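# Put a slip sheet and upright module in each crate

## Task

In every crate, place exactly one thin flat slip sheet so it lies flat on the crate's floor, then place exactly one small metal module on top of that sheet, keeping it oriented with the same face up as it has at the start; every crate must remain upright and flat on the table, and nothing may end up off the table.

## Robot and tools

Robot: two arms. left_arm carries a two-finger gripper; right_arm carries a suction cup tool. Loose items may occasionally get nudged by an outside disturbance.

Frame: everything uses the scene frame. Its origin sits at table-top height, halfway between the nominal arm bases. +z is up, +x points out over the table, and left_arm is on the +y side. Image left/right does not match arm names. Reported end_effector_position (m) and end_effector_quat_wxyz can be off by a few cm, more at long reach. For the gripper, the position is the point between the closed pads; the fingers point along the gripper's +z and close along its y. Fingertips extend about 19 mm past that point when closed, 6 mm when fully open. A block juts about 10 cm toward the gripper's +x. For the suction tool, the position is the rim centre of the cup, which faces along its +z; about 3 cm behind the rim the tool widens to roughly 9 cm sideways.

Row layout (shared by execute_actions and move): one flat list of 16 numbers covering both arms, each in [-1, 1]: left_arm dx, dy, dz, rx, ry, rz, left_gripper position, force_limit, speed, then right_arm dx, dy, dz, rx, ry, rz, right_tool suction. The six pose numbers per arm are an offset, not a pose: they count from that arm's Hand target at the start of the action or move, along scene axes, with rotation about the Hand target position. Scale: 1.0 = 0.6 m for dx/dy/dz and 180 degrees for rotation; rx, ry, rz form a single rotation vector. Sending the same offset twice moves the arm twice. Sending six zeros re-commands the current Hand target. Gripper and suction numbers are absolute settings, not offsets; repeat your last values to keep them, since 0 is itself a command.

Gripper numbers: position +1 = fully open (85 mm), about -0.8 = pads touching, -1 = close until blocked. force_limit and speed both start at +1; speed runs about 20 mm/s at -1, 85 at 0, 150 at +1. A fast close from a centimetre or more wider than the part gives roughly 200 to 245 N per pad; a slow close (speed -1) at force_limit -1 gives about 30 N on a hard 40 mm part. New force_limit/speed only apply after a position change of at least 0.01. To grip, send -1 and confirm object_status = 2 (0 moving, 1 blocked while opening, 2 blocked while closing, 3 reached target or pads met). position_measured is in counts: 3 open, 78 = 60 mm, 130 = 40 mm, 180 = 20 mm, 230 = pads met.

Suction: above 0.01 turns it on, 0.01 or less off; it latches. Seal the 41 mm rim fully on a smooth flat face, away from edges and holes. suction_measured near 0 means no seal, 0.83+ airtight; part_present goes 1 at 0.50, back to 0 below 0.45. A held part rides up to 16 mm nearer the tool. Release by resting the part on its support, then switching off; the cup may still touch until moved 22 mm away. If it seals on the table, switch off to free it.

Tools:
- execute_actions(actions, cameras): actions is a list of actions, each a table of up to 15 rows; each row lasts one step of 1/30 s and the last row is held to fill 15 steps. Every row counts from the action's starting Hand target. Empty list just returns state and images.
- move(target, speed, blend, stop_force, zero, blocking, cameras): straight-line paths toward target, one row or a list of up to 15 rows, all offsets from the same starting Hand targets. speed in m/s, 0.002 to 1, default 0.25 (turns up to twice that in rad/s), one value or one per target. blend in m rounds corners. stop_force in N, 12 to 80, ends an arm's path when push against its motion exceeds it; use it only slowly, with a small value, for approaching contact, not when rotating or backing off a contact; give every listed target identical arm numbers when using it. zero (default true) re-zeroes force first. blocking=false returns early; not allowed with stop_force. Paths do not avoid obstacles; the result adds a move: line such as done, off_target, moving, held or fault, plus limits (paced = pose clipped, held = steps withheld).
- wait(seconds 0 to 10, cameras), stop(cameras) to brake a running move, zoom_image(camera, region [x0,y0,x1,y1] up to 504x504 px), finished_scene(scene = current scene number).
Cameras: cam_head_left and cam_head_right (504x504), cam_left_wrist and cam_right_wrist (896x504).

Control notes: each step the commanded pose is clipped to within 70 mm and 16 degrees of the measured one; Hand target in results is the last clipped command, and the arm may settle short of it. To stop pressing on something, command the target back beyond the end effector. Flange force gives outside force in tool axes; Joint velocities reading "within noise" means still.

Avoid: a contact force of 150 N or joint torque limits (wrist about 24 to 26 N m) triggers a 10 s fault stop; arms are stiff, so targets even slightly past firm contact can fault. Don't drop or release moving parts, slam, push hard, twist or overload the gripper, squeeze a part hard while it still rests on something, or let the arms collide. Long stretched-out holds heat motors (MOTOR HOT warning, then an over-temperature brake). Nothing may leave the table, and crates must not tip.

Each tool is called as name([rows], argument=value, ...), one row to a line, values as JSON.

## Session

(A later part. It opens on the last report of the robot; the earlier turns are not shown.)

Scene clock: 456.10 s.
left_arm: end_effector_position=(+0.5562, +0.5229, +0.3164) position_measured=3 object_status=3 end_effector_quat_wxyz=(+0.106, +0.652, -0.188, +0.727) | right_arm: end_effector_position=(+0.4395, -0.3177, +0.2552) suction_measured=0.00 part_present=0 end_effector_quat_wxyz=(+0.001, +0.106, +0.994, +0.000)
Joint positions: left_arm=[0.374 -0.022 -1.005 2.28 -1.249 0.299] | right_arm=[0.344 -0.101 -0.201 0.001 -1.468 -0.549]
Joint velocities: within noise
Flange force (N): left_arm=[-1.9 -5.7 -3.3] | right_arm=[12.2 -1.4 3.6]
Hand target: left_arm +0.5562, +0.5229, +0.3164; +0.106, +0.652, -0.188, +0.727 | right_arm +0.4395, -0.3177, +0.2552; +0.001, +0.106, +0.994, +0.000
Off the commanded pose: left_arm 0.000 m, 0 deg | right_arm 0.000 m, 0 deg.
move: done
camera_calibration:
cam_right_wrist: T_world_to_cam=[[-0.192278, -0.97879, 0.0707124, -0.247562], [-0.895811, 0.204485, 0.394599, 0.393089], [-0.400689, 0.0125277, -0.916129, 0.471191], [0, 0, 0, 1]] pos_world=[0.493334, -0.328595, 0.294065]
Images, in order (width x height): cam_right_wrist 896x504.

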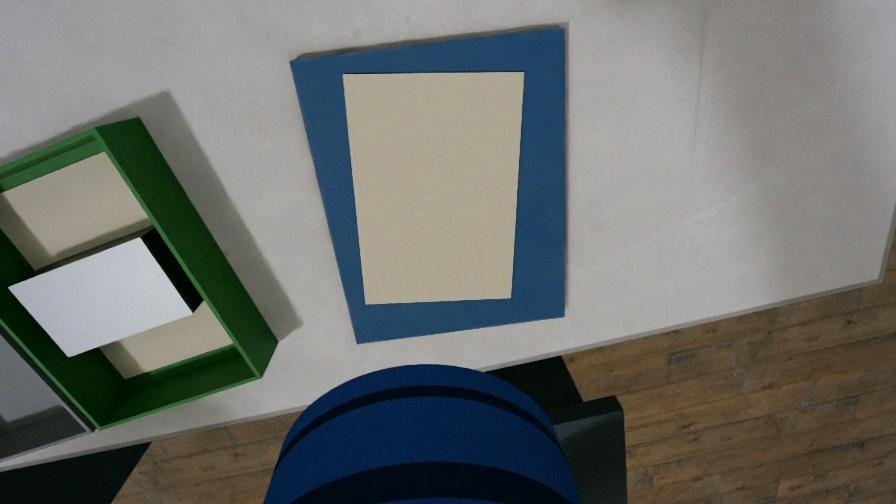

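move(target=[0,0,0,0,0,0,1,1,1,-0.1072,-0.0025,-0.35,0,0,0.0085,0], cameras=["cam_right_wrist"])

move(target=[0,0,0,0,0,0,1,1,1,0,0,-0.13,0,0,0,1], speed=0.02, stop_force=12, cameras=[])

move([
  [0,0,0,0,0,0,1,1,1,0,0,0.04,0,0,0,1],
  [0,0,0,0,0,0,1,1,1,0,0,0.3,0,0,0,1],
], speed=[0.03,0.12], cameras=["cam_right_wrist","cam_head_left","cam_head_right"])

Scene clock: 487.53 s.
left_arm: end_effector_position=(+0.5562, +0.5229, +0.3164) position_measured=3 object_status=3 end_effector_quat_wxyz=(+0.106, +0.652, -0.188, +0.727) | right_arm: end_effector_position=(+0.3752, -0.3192, +0.0452) suction_measured=0.00 part_present=0 end_effector_quat_wxyz=(+0.001, +0.093, +0.996, +0.000)
Joint positions: left_arm=[0.374 -0.022 -1.005 2.28 -1.249 0.299] | right_arm=[0.406 -0.071 -0.703 0.001 -0.937 -0.585]
Joint velocities: within noise
Flange force (N): left_arm=[-1.4 -5.0 -3.2] | right_arm=[13.2 0.9 -2.5]
Hand target: left_arm +0.5562, +0.5229, +0.3164; +0.106, +0.652, -0.188, +0.727 | right_arm +0.3752, -0.3192, +0.0452; +0.001, +0.093, +0.996, +0.000
Off the commanded pose: left_arm 0.000 m, 0 deg | right_arm 0.000 m, 0 deg.
move: done
camera_calibration:
cam_right_wrist: T_world_to_cam=[[-0.16619, -0.983556, 0.0707036, -0.257804], [-0.900912, 0.180595, 0.394643, 0.412947], [-0.400922, 0.00188821, -0.91611, 0.249756], [0, 0, 0, 1]] pos_world=[0.429317, -0.328613, 0.0840649]
Images, in order (width x height): cam_right_wrist 896x504.

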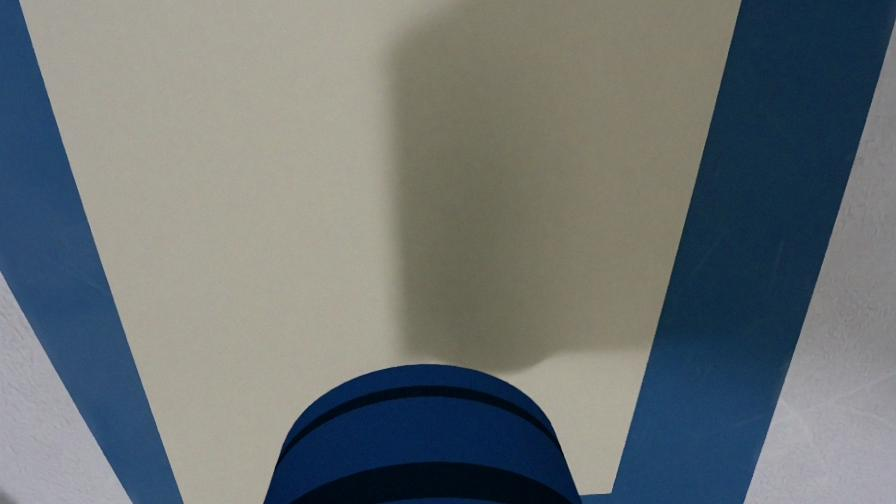

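Scene clock: 490.60 s.
left_arm: end_effector_position=(+0.5562, +0.5229, +0.3164) position_measured=3 object_status=3 end_effector_quat_wxyz=(+0.106, +0.652, -0.188, +0.727) | right_arm: end_effector_position=(+0.3753, -0.3192, -0.0041) suction_measured=0.94 part_present=1 end_effector_quat_wxyz=(+0.001, +0.092, +0.996, +0.000)
Joint positions: left_arm=[0.374 -0.022 -1.005 2.28 -1.249 0.299] | right_arm=[0.406 0.034 -0.751 0.001 -0.783 -0.585]
Joint velocities: within noise
Flange force (N): left_arm=[-1.7 -4.9 -2.8] | right_arm=[25.1 2.0 -51.7]
Hand target: left_arm +0.5562, +0.5229, +0.3164; +0.106, +0.652, -0.188, +0.727 | right_arm +0.3753, -0.3192, -0.0041; +0.001, +0.093, +0.996, +0.000 (not the last commanded pose)
Off the commanded pose: left_arm 0.000 m, 0 deg | right_arm 0.029 m, 0 deg.
move: contact (right_arm)
No camera images: "cameras" was empty.

Scene clock: 493.03 s.
left_arm: end_effector_position=(+0.5562, +0.5229, +0.3164) position_measured=3 object_status=3 end_effector_quat_wxyz=(+0.106, +0.652, -0.188, +0.727) | right_arm: end_effector_position=(+0.3753, -0.3193, +0.1759) suction_measured=0.94 part_present=1 end_effector_quat_wxyz=(+0.001, +0.092, +0.996, +0.000)
Joint positions: left_arm=[0.374 -0.022 -1.005 2.28 -1.249 0.299] | right_arm=[0.406 -0.239 -0.504 0.001 -1.303 -0.584]
Joint velocities: within noise
Flange force (N): left_arm=[-1.3 -4.8 -2.8] | right_arm=[14.3 1.7 2.3]
Hand target: left_arm +0.5562, +0.5229, +0.3164; +0.106, +0.652, -0.188, +0.727 | right_arm +0.3753, -0.3192, +0.1759; +0.001, +0.093, +0.996, +0.000
Off the commanded pose: left_arm 0.000 m, 0 deg | right_arm 0.000 m, 0 deg.
move: done
camera_calibration:
cam_right_wrist: T_world_to_cam=[[-0.165983, -0.983576, 0.0709083, -0.267284], [-0.901004, 0.180488, 0.394482, 0.361425], [-0.400801, 0.00158874, -0.916164, 0.369353], [0, 0, 0, 1]] pos_world=[0.429318, -0.328714, 0.214765]
Images, in order (width x height): cam_head_left 504x504, cam_head_right 504x504, cam_right_wrist 896x504.

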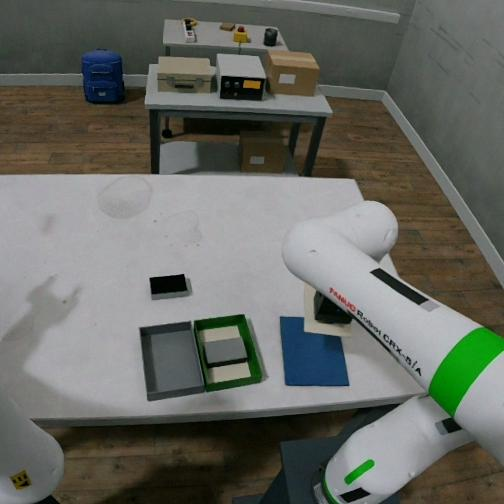

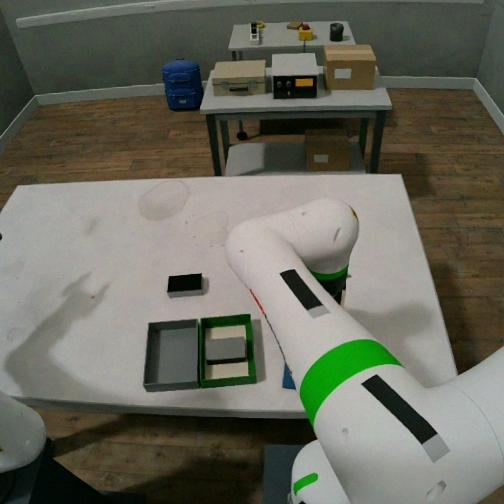

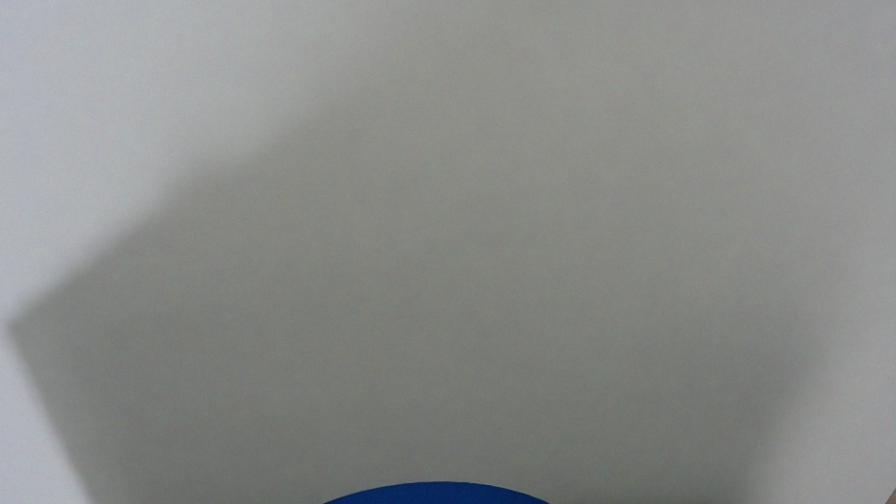

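move([
  [0,0,0,0,0,0,1,1,1,-0.049,0.6002,0,0,0,0.0997,1],
  [0,0,0,0,0,0,1,1,1,-0.049,0.6002,-0.20,0,0,0.0997,1],
], speed=[0.2,0.1])

zoom_image(camera="cam_head_left", region=[120, 270, 300, 420])

zoom_image(camera="cam_head_right", region=[120, 270, 300, 420])

Scene clock: 505.67 s.
left_arm: end_effector_position=(+0.5562, +0.5229, +0.3164) position_measured=3 object_status=3 end_effector_quat_wxyz=(+0.106, +0.652, -0.188, +0.727) | right_arm: end_effector_position=(+0.3458, +0.0409, +0.0559) suction_measured=0.94 part_present=1 end_effector_quat_wxyz=(+0.001, -0.064, +0.998, +0.001)
Joint positions: left_arm=[0.374 -0.022 -1.005 2.28 -1.249 0.299] | right_arm=[1.139 0.247 -0.322 0.002 -0.999 -1.005]
Joint velocities: within noise
Flange force (N): left_arm=[-1.8 -5.2 -3.2] | right_arm=[11.7 -8.1 -3.6]
Hand target: left_arm +0.5562, +0.5229, +0.3164; +0.106, +0.652, -0.188, +0.727 | right_arm +0.3459, +0.0409, +0.0559; +0.001, -0.064, +0.998, +0.001
Off the commanded pose: left_arm 0.000 m, 0 deg | right_arm 0.000 m, 0 deg.
move: done
camera_calibration:
cam_right_wrist: T_world_to_cam=[[0.145014, -0.986909, 0.0705729, -0.0167059], [-0.912724, -0.105895, 0.394616, 0.333], [-0.381977, -0.121639, -0.916132, 0.24559], [0, 0, 0, 1]] pos_world=[0.40017, 0.0486492, 0.0947649]

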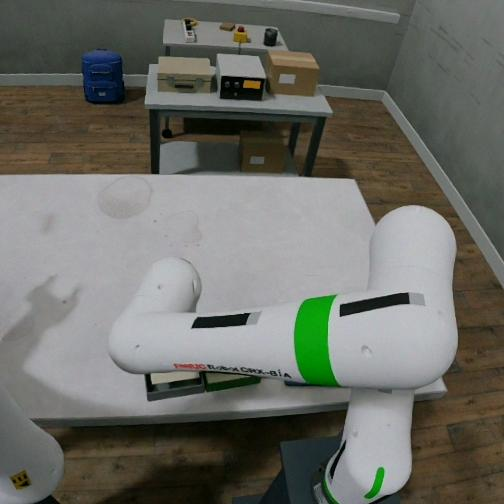

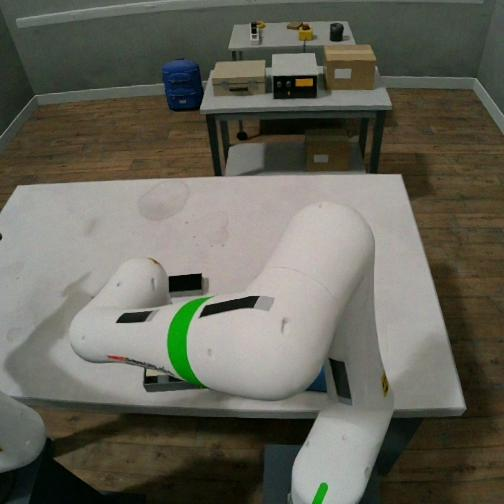

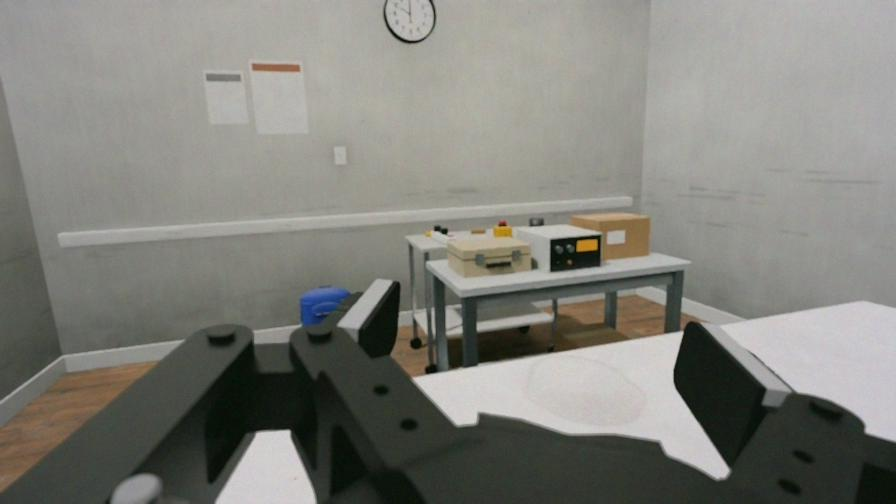

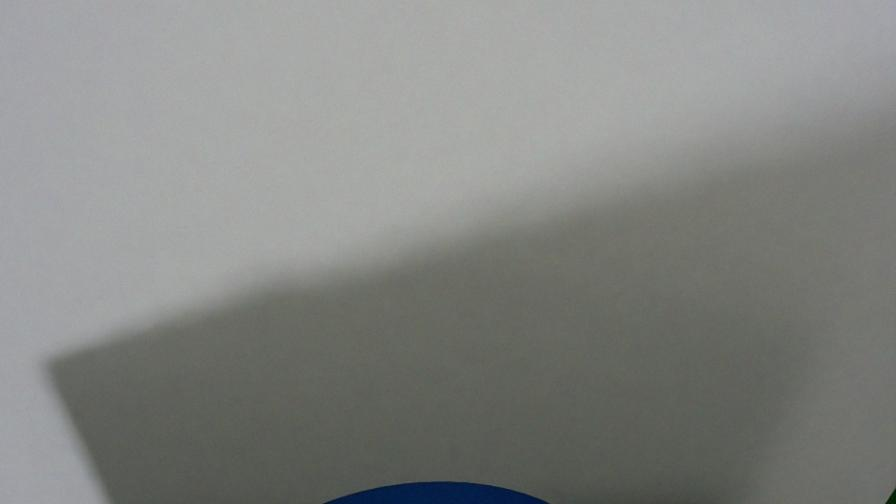

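Scaled by 2.800.

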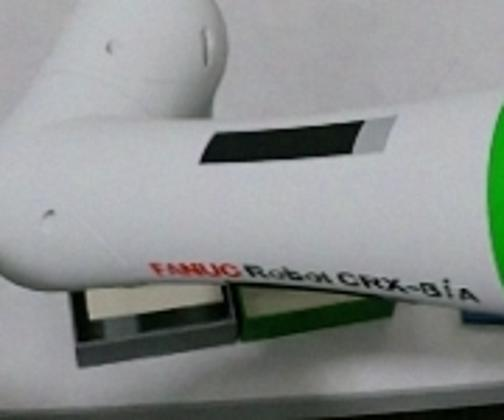

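Scaled by 2.800.

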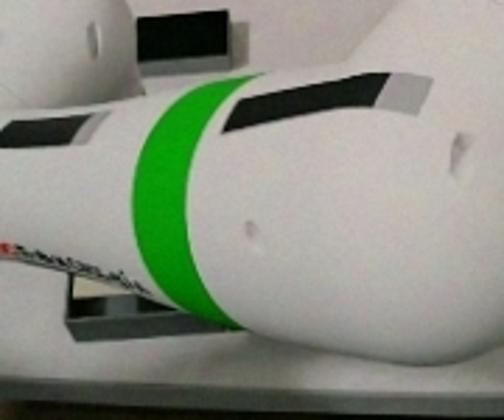

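move(target=[0,0,0,0,0,0,1,1,1,0,0,-0.12,0,0,0,1], speed=0.02, stop_force=12, cameras=[])

move([
  [0,0,0,0,0,0,1,1,1,0,0,0,0,0,0,0],
  [0,0,0,0,0,0,1,1,1,0,0,0.05,0,0,0,0],
  [0,0,0,0,0,0,1,1,1,0.133,0.02,0.444,0,0,0,0],
], speed=[0.05,0.03,0.2], cameras=["cam_right_wrist"])

Scene clock: 516.00 s.
left_arm: end_effector_position=(+0.5562, +0.5229, +0.3164) position_measured=3 object_status=3 end_effector_quat_wxyz=(+0.106, +0.652, -0.188, +0.727) | right_arm: end_effector_position=(+0.3460, +0.0411, -0.0109) suction_measured=0.94 part_present=1 end_effector_quat_wxyz=(+0.002, -0.064, +0.998, +0.001)
Joint positions: left_arm=[0.374 -0.022 -1.005 2.28 -1.249 0.299] | right_arm=[1.139 0.352 -0.376 0.003 -0.84 -1.006]
Joint velocities: within noise
Flange force (N): left_arm=[-1.6 -5.0 -3.1] | right_arm=[14.1 -8.0 -39.0]
Hand target: left_arm +0.5562, +0.5229, +0.3164; +0.106, +0.652, -0.188, +0.727 | right_arm +0.3460, +0.0410, -0.0109; +0.002, -0.064, +0.998, +0.001 (not the last commanded pose)
Off the commanded pose: left_arm 0.000 m, 0 deg | right_arm 0.005 m, 0 deg.
move: contact (right_arm)
No camera images: "cameras" was empty.

Scene clock: 519.20 s.
left_arm: end_effector_position=(+0.5562, +0.5229, +0.3164) position_measured=3 object_status=3 end_effector_quat_wxyz=(+0.106, +0.652, -0.188, +0.727) | right_arm: end_effector_position=(+0.4258, +0.0530, +0.2554) suction_measured=0.00 part_present=0 end_effector_quat_wxyz=(+0.002, -0.064, +0.998, +0.001)
Joint positions: left_arm=[0.374 -0.022 -1.005 2.28 -1.249 0.299] | right_arm=[1.009 0.246 0.171 0.002 -1.492 -0.875]
Joint velocities: within noise
Flange force (N): left_arm=[-1.7 -4.8 -3.3] | right_arm=[12.7 -7.4 2.8]
Hand target: left_arm +0.5562, +0.5229, +0.3164; +0.106, +0.652, -0.188, +0.727 | right_arm +0.4258, +0.0530, +0.2555; +0.002, -0.064, +0.998, +0.001
Off the commanded pose: left_arm 0.000 m, 0 deg | right_arm 0.000 m, 0 deg.
move: done
camera_calibration:
cam_right_wrist: T_world_to_cam=[[0.145287, -0.986867, 0.0706074, -0.030589], [-0.912855, -0.106185, 0.394235, 0.328768], [-0.38156, -0.121732, -0.916293, 0.460242], [0, 0, 0, 1]] pos_world=[0.480172, 0.0607491, 0.294265]
Images, in order (width x height): cam_right_wrist 896x504.

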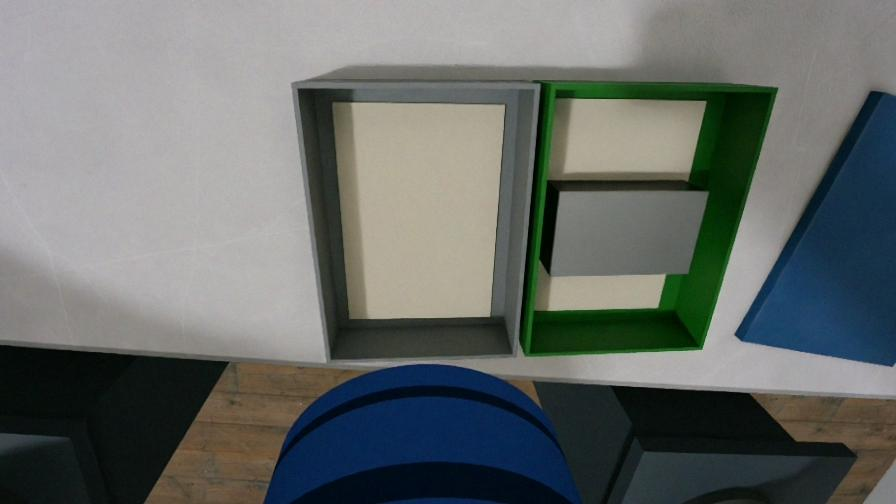

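move(target=[0,0,0,0,0,0,1,1,1,0.3093,-0.004,-0.29,0,0,0,0], cameras=["cam_right_wrist"])

move(target=[0,0,0,0,0,0,1,1,1,0,0,-0.13,0,0,0,1], speed=0.02, stop_force=12, cameras=["cam_right_wrist"])

Scene clock: 530.07 s.
left_arm: end_effector_position=(+0.5562, +0.5229, +0.3164) position_measured=3 object_status=3 end_effector_quat_wxyz=(+0.106, +0.652, -0.188, +0.727) | right_arm: end_effector_position=(+0.6114, +0.0506, +0.0815) suction_measured=0.00 part_present=0 end_effector_quat_wxyz=(+0.002, -0.064, +0.998, +0.001)
Joint positions: left_arm=[0.374 -0.022 -1.005 2.28 -1.249 0.299] | right_arm=[0.768 0.702 0.414 0.001 -1.28 -0.634]
Joint velocities: within noise
Flange force (N): left_arm=[-1.6 -4.9 -3.6] | right_arm=[20.2 -8.1 -1.5]
Hand target: left_arm +0.5562, +0.5229, +0.3164; +0.106, +0.652, -0.188, +0.727 | right_arm +0.6114, +0.0506, +0.0815; +0.002, -0.064, +0.998, +0.001
Off the commanded pose: left_arm 0.000 m, 0 deg | right_arm 0.000 m, 0 deg.
move: done
camera_calibration:
cam_right_wrist: T_world_to_cam=[[0.145284, -0.986867, 0.0706172, -0.0476429], [-0.912906, -0.106194, 0.394115, 0.566547], [-0.381439, -0.121725, -0.916344, 0.37135], [0, 0, 0, 1]] pos_world=[0.665773, 0.0583491, 0.120364]
Images, in order (width x height): cam_right_wrist 896x504.

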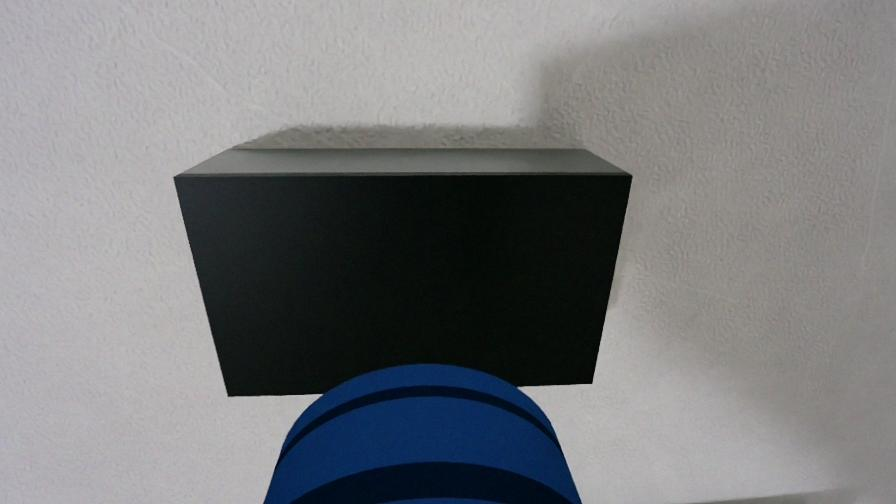

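Scene clock: 534.00 s.
left_arm: end_effector_position=(+0.5562, +0.5229, +0.3164) position_measured=3 object_status=3 end_effector_quat_wxyz=(+0.106, +0.652, -0.188, +0.727) | right_arm: end_effector_position=(+0.6115, +0.0507, +0.0151) suction_measured=1.00 part_present=1 end_effector_quat_wxyz=(+0.002, -0.064, +0.998, +0.001)
Joint positions: left_arm=[0.374 -0.022 -1.005 2.28 -1.249 0.299] | right_arm=[0.768 0.761 0.35 0.001 -1.156 -0.634]
Joint velocities: within noise
Flange force (N): left_arm=[-1.4 -5.1 -3.4] | right_arm=[23.8 -6.1 -31.9]
Hand target: left_arm +0.5562, +0.5229, +0.3164; +0.106, +0.652, -0.188, +0.727 | right_arm +0.6115, +0.0507, +0.0151; +0.002, -0.064, +0.998, +0.001 (not the last commanded pose)
Off the commanded pose: left_arm 0.000 m, 0 deg | right_arm 0.012 m, 0 deg.
move: contact (right_arm)
camera_calibration:
cam_right_wrist: T_world_to_cam=[[0.145396, -0.986857, 0.0705244, -0.0430453], [-0.913093, -0.106398, 0.393624, 0.592934], [-0.380947, -0.121627, -0.916562, 0.310314], [0, 0, 0, 1]] pos_world=[0.665876, 0.05835, 0.0540641]
Images, in order (width x height): cam_right_wrist 896x504.

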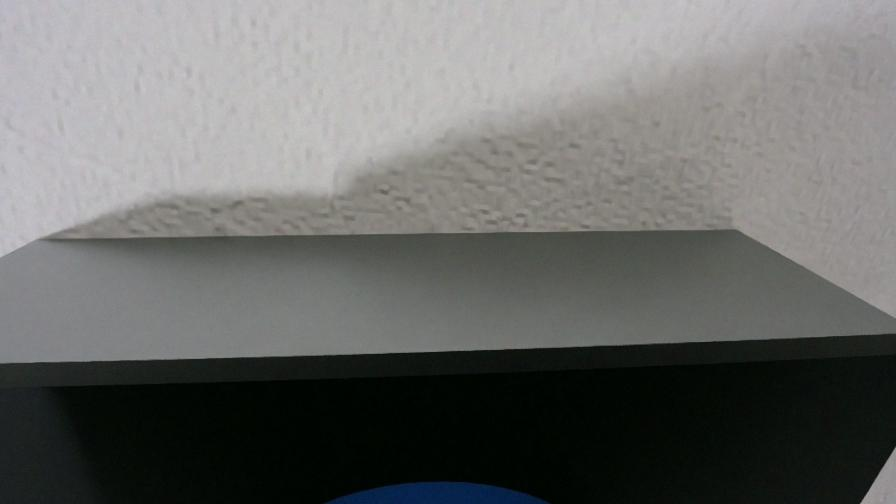

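move([
  [0,0,0,0,0,0,1,1,1,0,0,0.05,0,0,0,1],
  [0,0,0,0,0,0,1,1,1,0,0,0.16,0,0,0,1],
  [0,0,0,0,0,0,1,1,1,-0.3995,-0.004,0.16,0,0,0,1],
  [0,0,0,0,0,0,1,1,1,-0.3995,-0.004,0.04,0,0,0,1],
], speed=[0.06,0.15,0.2,0.08], blend=[0,0.03,0.02,0], cameras=["cam_head_left","cam_right_wrist"])

Scene clock: 549.27 s.
left_arm: end_effector_position=(+0.5562, +0.5229, +0.3164) position_measured=3 object_status=3 end_effector_quat_wxyz=(+0.106, +0.652, -0.188, +0.727) | right_arm: end_effector_position=(+0.3718, +0.0483, +0.0391) suction_measured=1.00 part_present=1 end_effector_quat_wxyz=(+0.002, -0.064, +0.998, +0.001)
Joint positions: left_arm=[0.374 -0.022 -1.005 2.28 -1.249 0.299] | right_arm=[1.097 0.321 -0.272 0.003 -0.975 -0.964]
Joint velocities: within noise
Flange force (N): left_arm=[-1.9 -5.3 -3.2] | right_arm=[11.8 -6.7 -2.1]
Hand target: left_arm +0.5562, +0.5229, +0.3164; +0.106, +0.652, -0.188, +0.727 | right_arm +0.3718, +0.0483, +0.0391; +0.002, -0.064, +0.998, +0.001
Off the commanded pose: left_arm 0.000 m, 0 deg | right_arm 0.000 m, 0 deg.
move: done
camera_calibration:
cam_right_wrist: T_world_to_cam=[[0.145266, -0.986881, 0.0704506, -0.0121919], [-0.913026, -0.106281, 0.393812, 0.364313], [-0.381158, -0.121531, -0.916487, 0.240784], [0, 0, 0, 1]] pos_world=[0.426175, 0.0559504, 0.0780643]
Images, in order (width x height): cam_head_left 504x504, cam_right_wrist 896x504.

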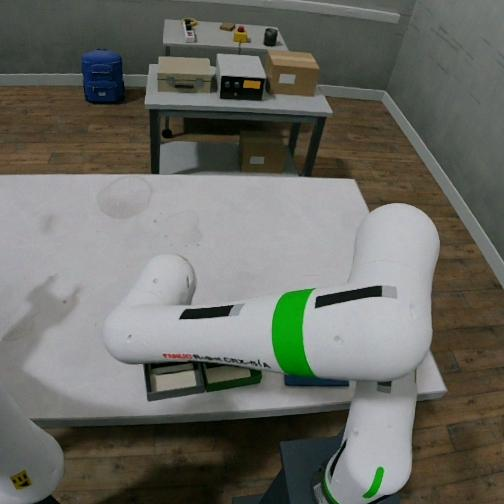

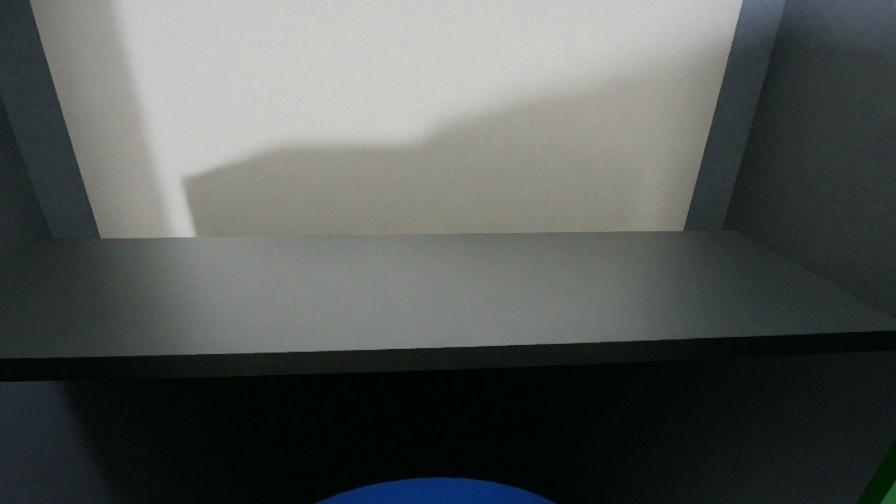

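Symmetric. Lower.

move(target=[0,0,0,0,0,0,1,1,1,0,0,-0.08,0,0,0,1], speed=0.02, stop_force=12, cameras=["cam_right_wrist"])

move([
  [0,0,0,0,0,0,1,1,1,0,0,0,0,0,0,0],
  [0,0,0,0,0,0,1,1,1,0,0,0.06,0,0,0,0],
  [0,0,0,0,0,0,1,1,1,0.15,-0.12,0.45,0,0,0,0],
], speed=[0.05,0.04,0.2])

zoom_image(camera="cam_head_left", region=[120, 290, 300, 420])

Scene clock: 561.87 s.
left_arm: end_effector_position=(+0.5562, +0.5229, +0.3164) position_measured=3 object_status=3 end_effector_quat_wxyz=(+0.106, +0.652, -0.188, +0.727) | right_arm: end_effector_position=(+0.3719, +0.0484, +0.0196) suction_measured=1.00 part_present=1 end_effector_quat_wxyz=(+0.002, -0.064, +0.998, +0.001)
Joint positions: left_arm=[0.374 -0.022 -1.005 2.28 -1.249 0.299] | right_arm=[1.097 0.349 -0.288 0.003 -0.93 -0.964]
Joint velocities: within noise
Flange force (N): left_arm=[-1.0 -4.4 -3.3] | right_arm=[14.6 -8.0 -37.5]
Hand target: left_arm +0.5562, +0.5229, +0.3164; +0.106, +0.652, -0.188, +0.727 | right_arm +0.3719, +0.0484, +0.0196; +0.002, -0.064, +0.998, +0.001 (not the last commanded pose)
Off the commanded pose: left_arm 0.000 m, 0 deg | right_arm 0.028 m, 0 deg.
move: contact (right_arm)
camera_calibration:
cam_right_wrist: T_world_to_cam=[[0.145442, -0.986871, 0.0702226, -0.0106895], [-0.913201, -0.106598, 0.393319, 0.372268], [-0.38067, -0.121333, -0.916716, 0.222679], [0, 0, 0, 1]] pos_world=[0.426278, 0.0561521, 0.058464]
Images, in order (width x height): cam_right_wrist 896x504.

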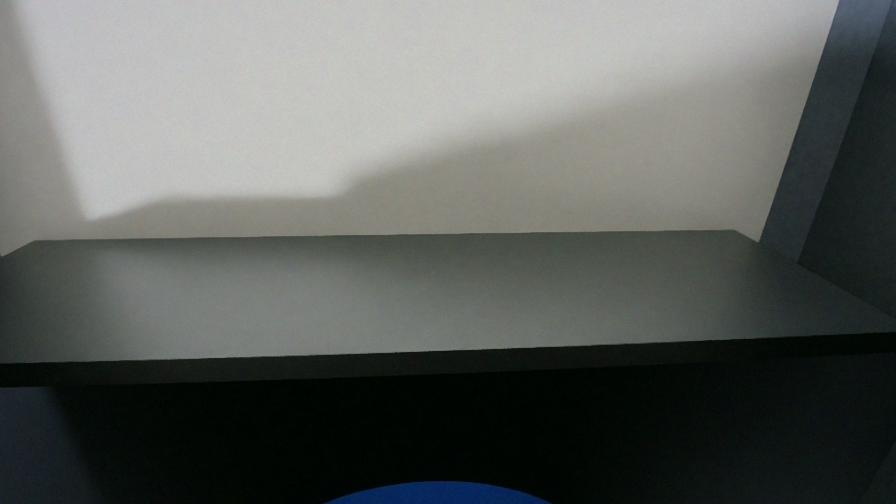

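Scene clock: 565.00 s.
left_arm: end_effector_position=(+0.5562, +0.5229, +0.3164) position_measured=3 object_status=3 end_effector_quat_wxyz=(+0.106, +0.652, -0.188, +0.727) | right_arm: end_effector_position=(+0.4619, -0.0236, +0.2895) suction_measured=0.00 part_present=0 end_effector_quat_wxyz=(+0.002, -0.064, +0.998, +0.001)
Joint positions: left_arm=[0.374 -0.022 -1.005 2.28 -1.249 0.299] | right_arm=[0.865 0.19 0.182 0.002 -1.559 -0.73]
Joint velocities: within noise
Flange force (N): left_arm=[-1.6 -4.2 -2.8] | right_arm=[15.0 -6.0 4.6]
Hand target: left_arm +0.5562, +0.5229, +0.3164; +0.106, +0.652, -0.188, +0.727 | right_arm +0.4619, -0.0236, +0.2896; +0.002, -0.064, +0.998, +0.001
Off the commanded pose: left_arm 0.000 m, 0 deg | right_arm 0.000 m, 0 deg.
move: done
camera_calibration:
cam_right_wrist: T_world_to_cam=[[0.14552, -0.986848, 0.0703868, -0.113987], [-0.913157, -0.106593, 0.393423, 0.340517], [-0.380746, -0.121525, -0.916659, 0.495722], [0, 0, 0, 1]] pos_world=[0.516277, -0.0159491, 0.328464]

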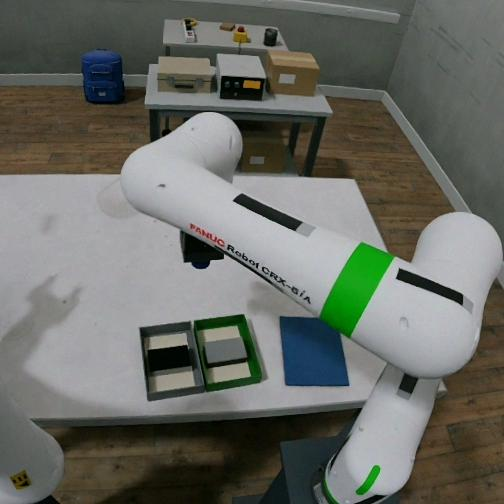

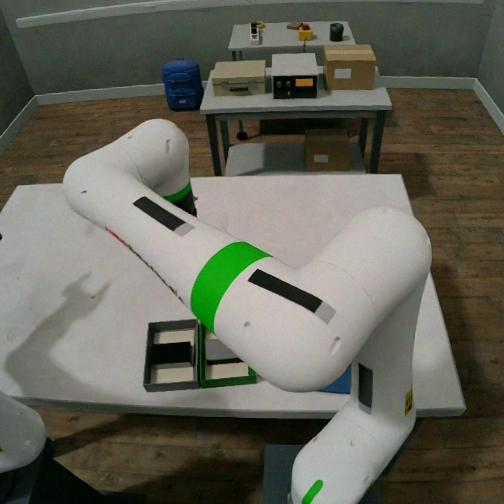

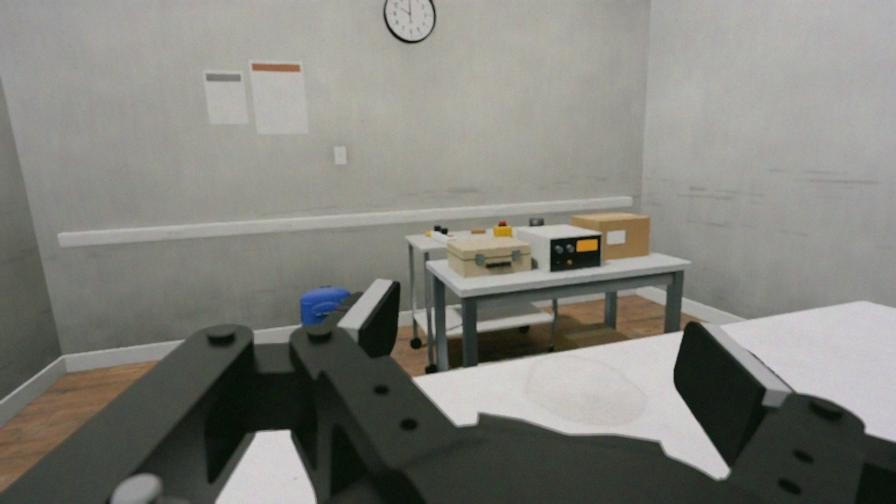

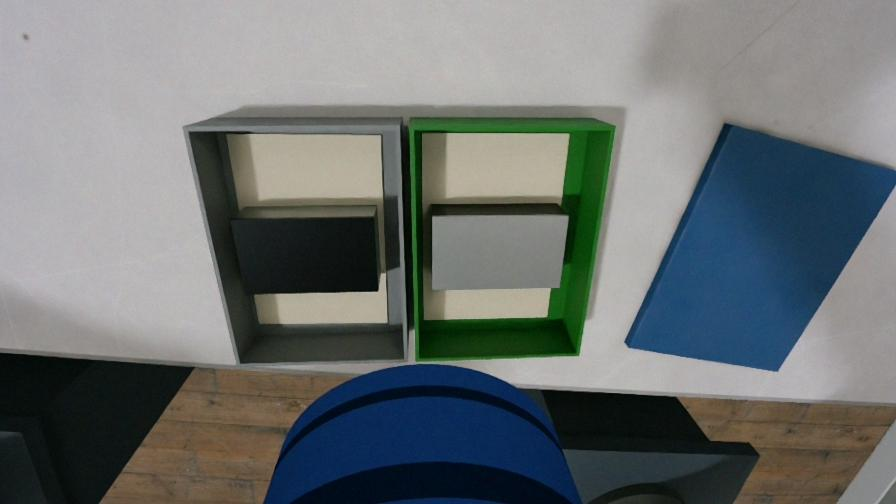

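Scaled by 2.800.

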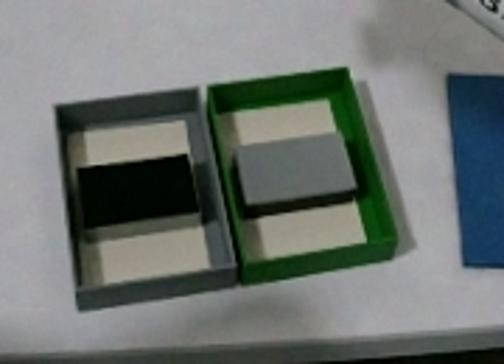

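Done.

finished_scene(scene=1)

The scene is finished: the task was done.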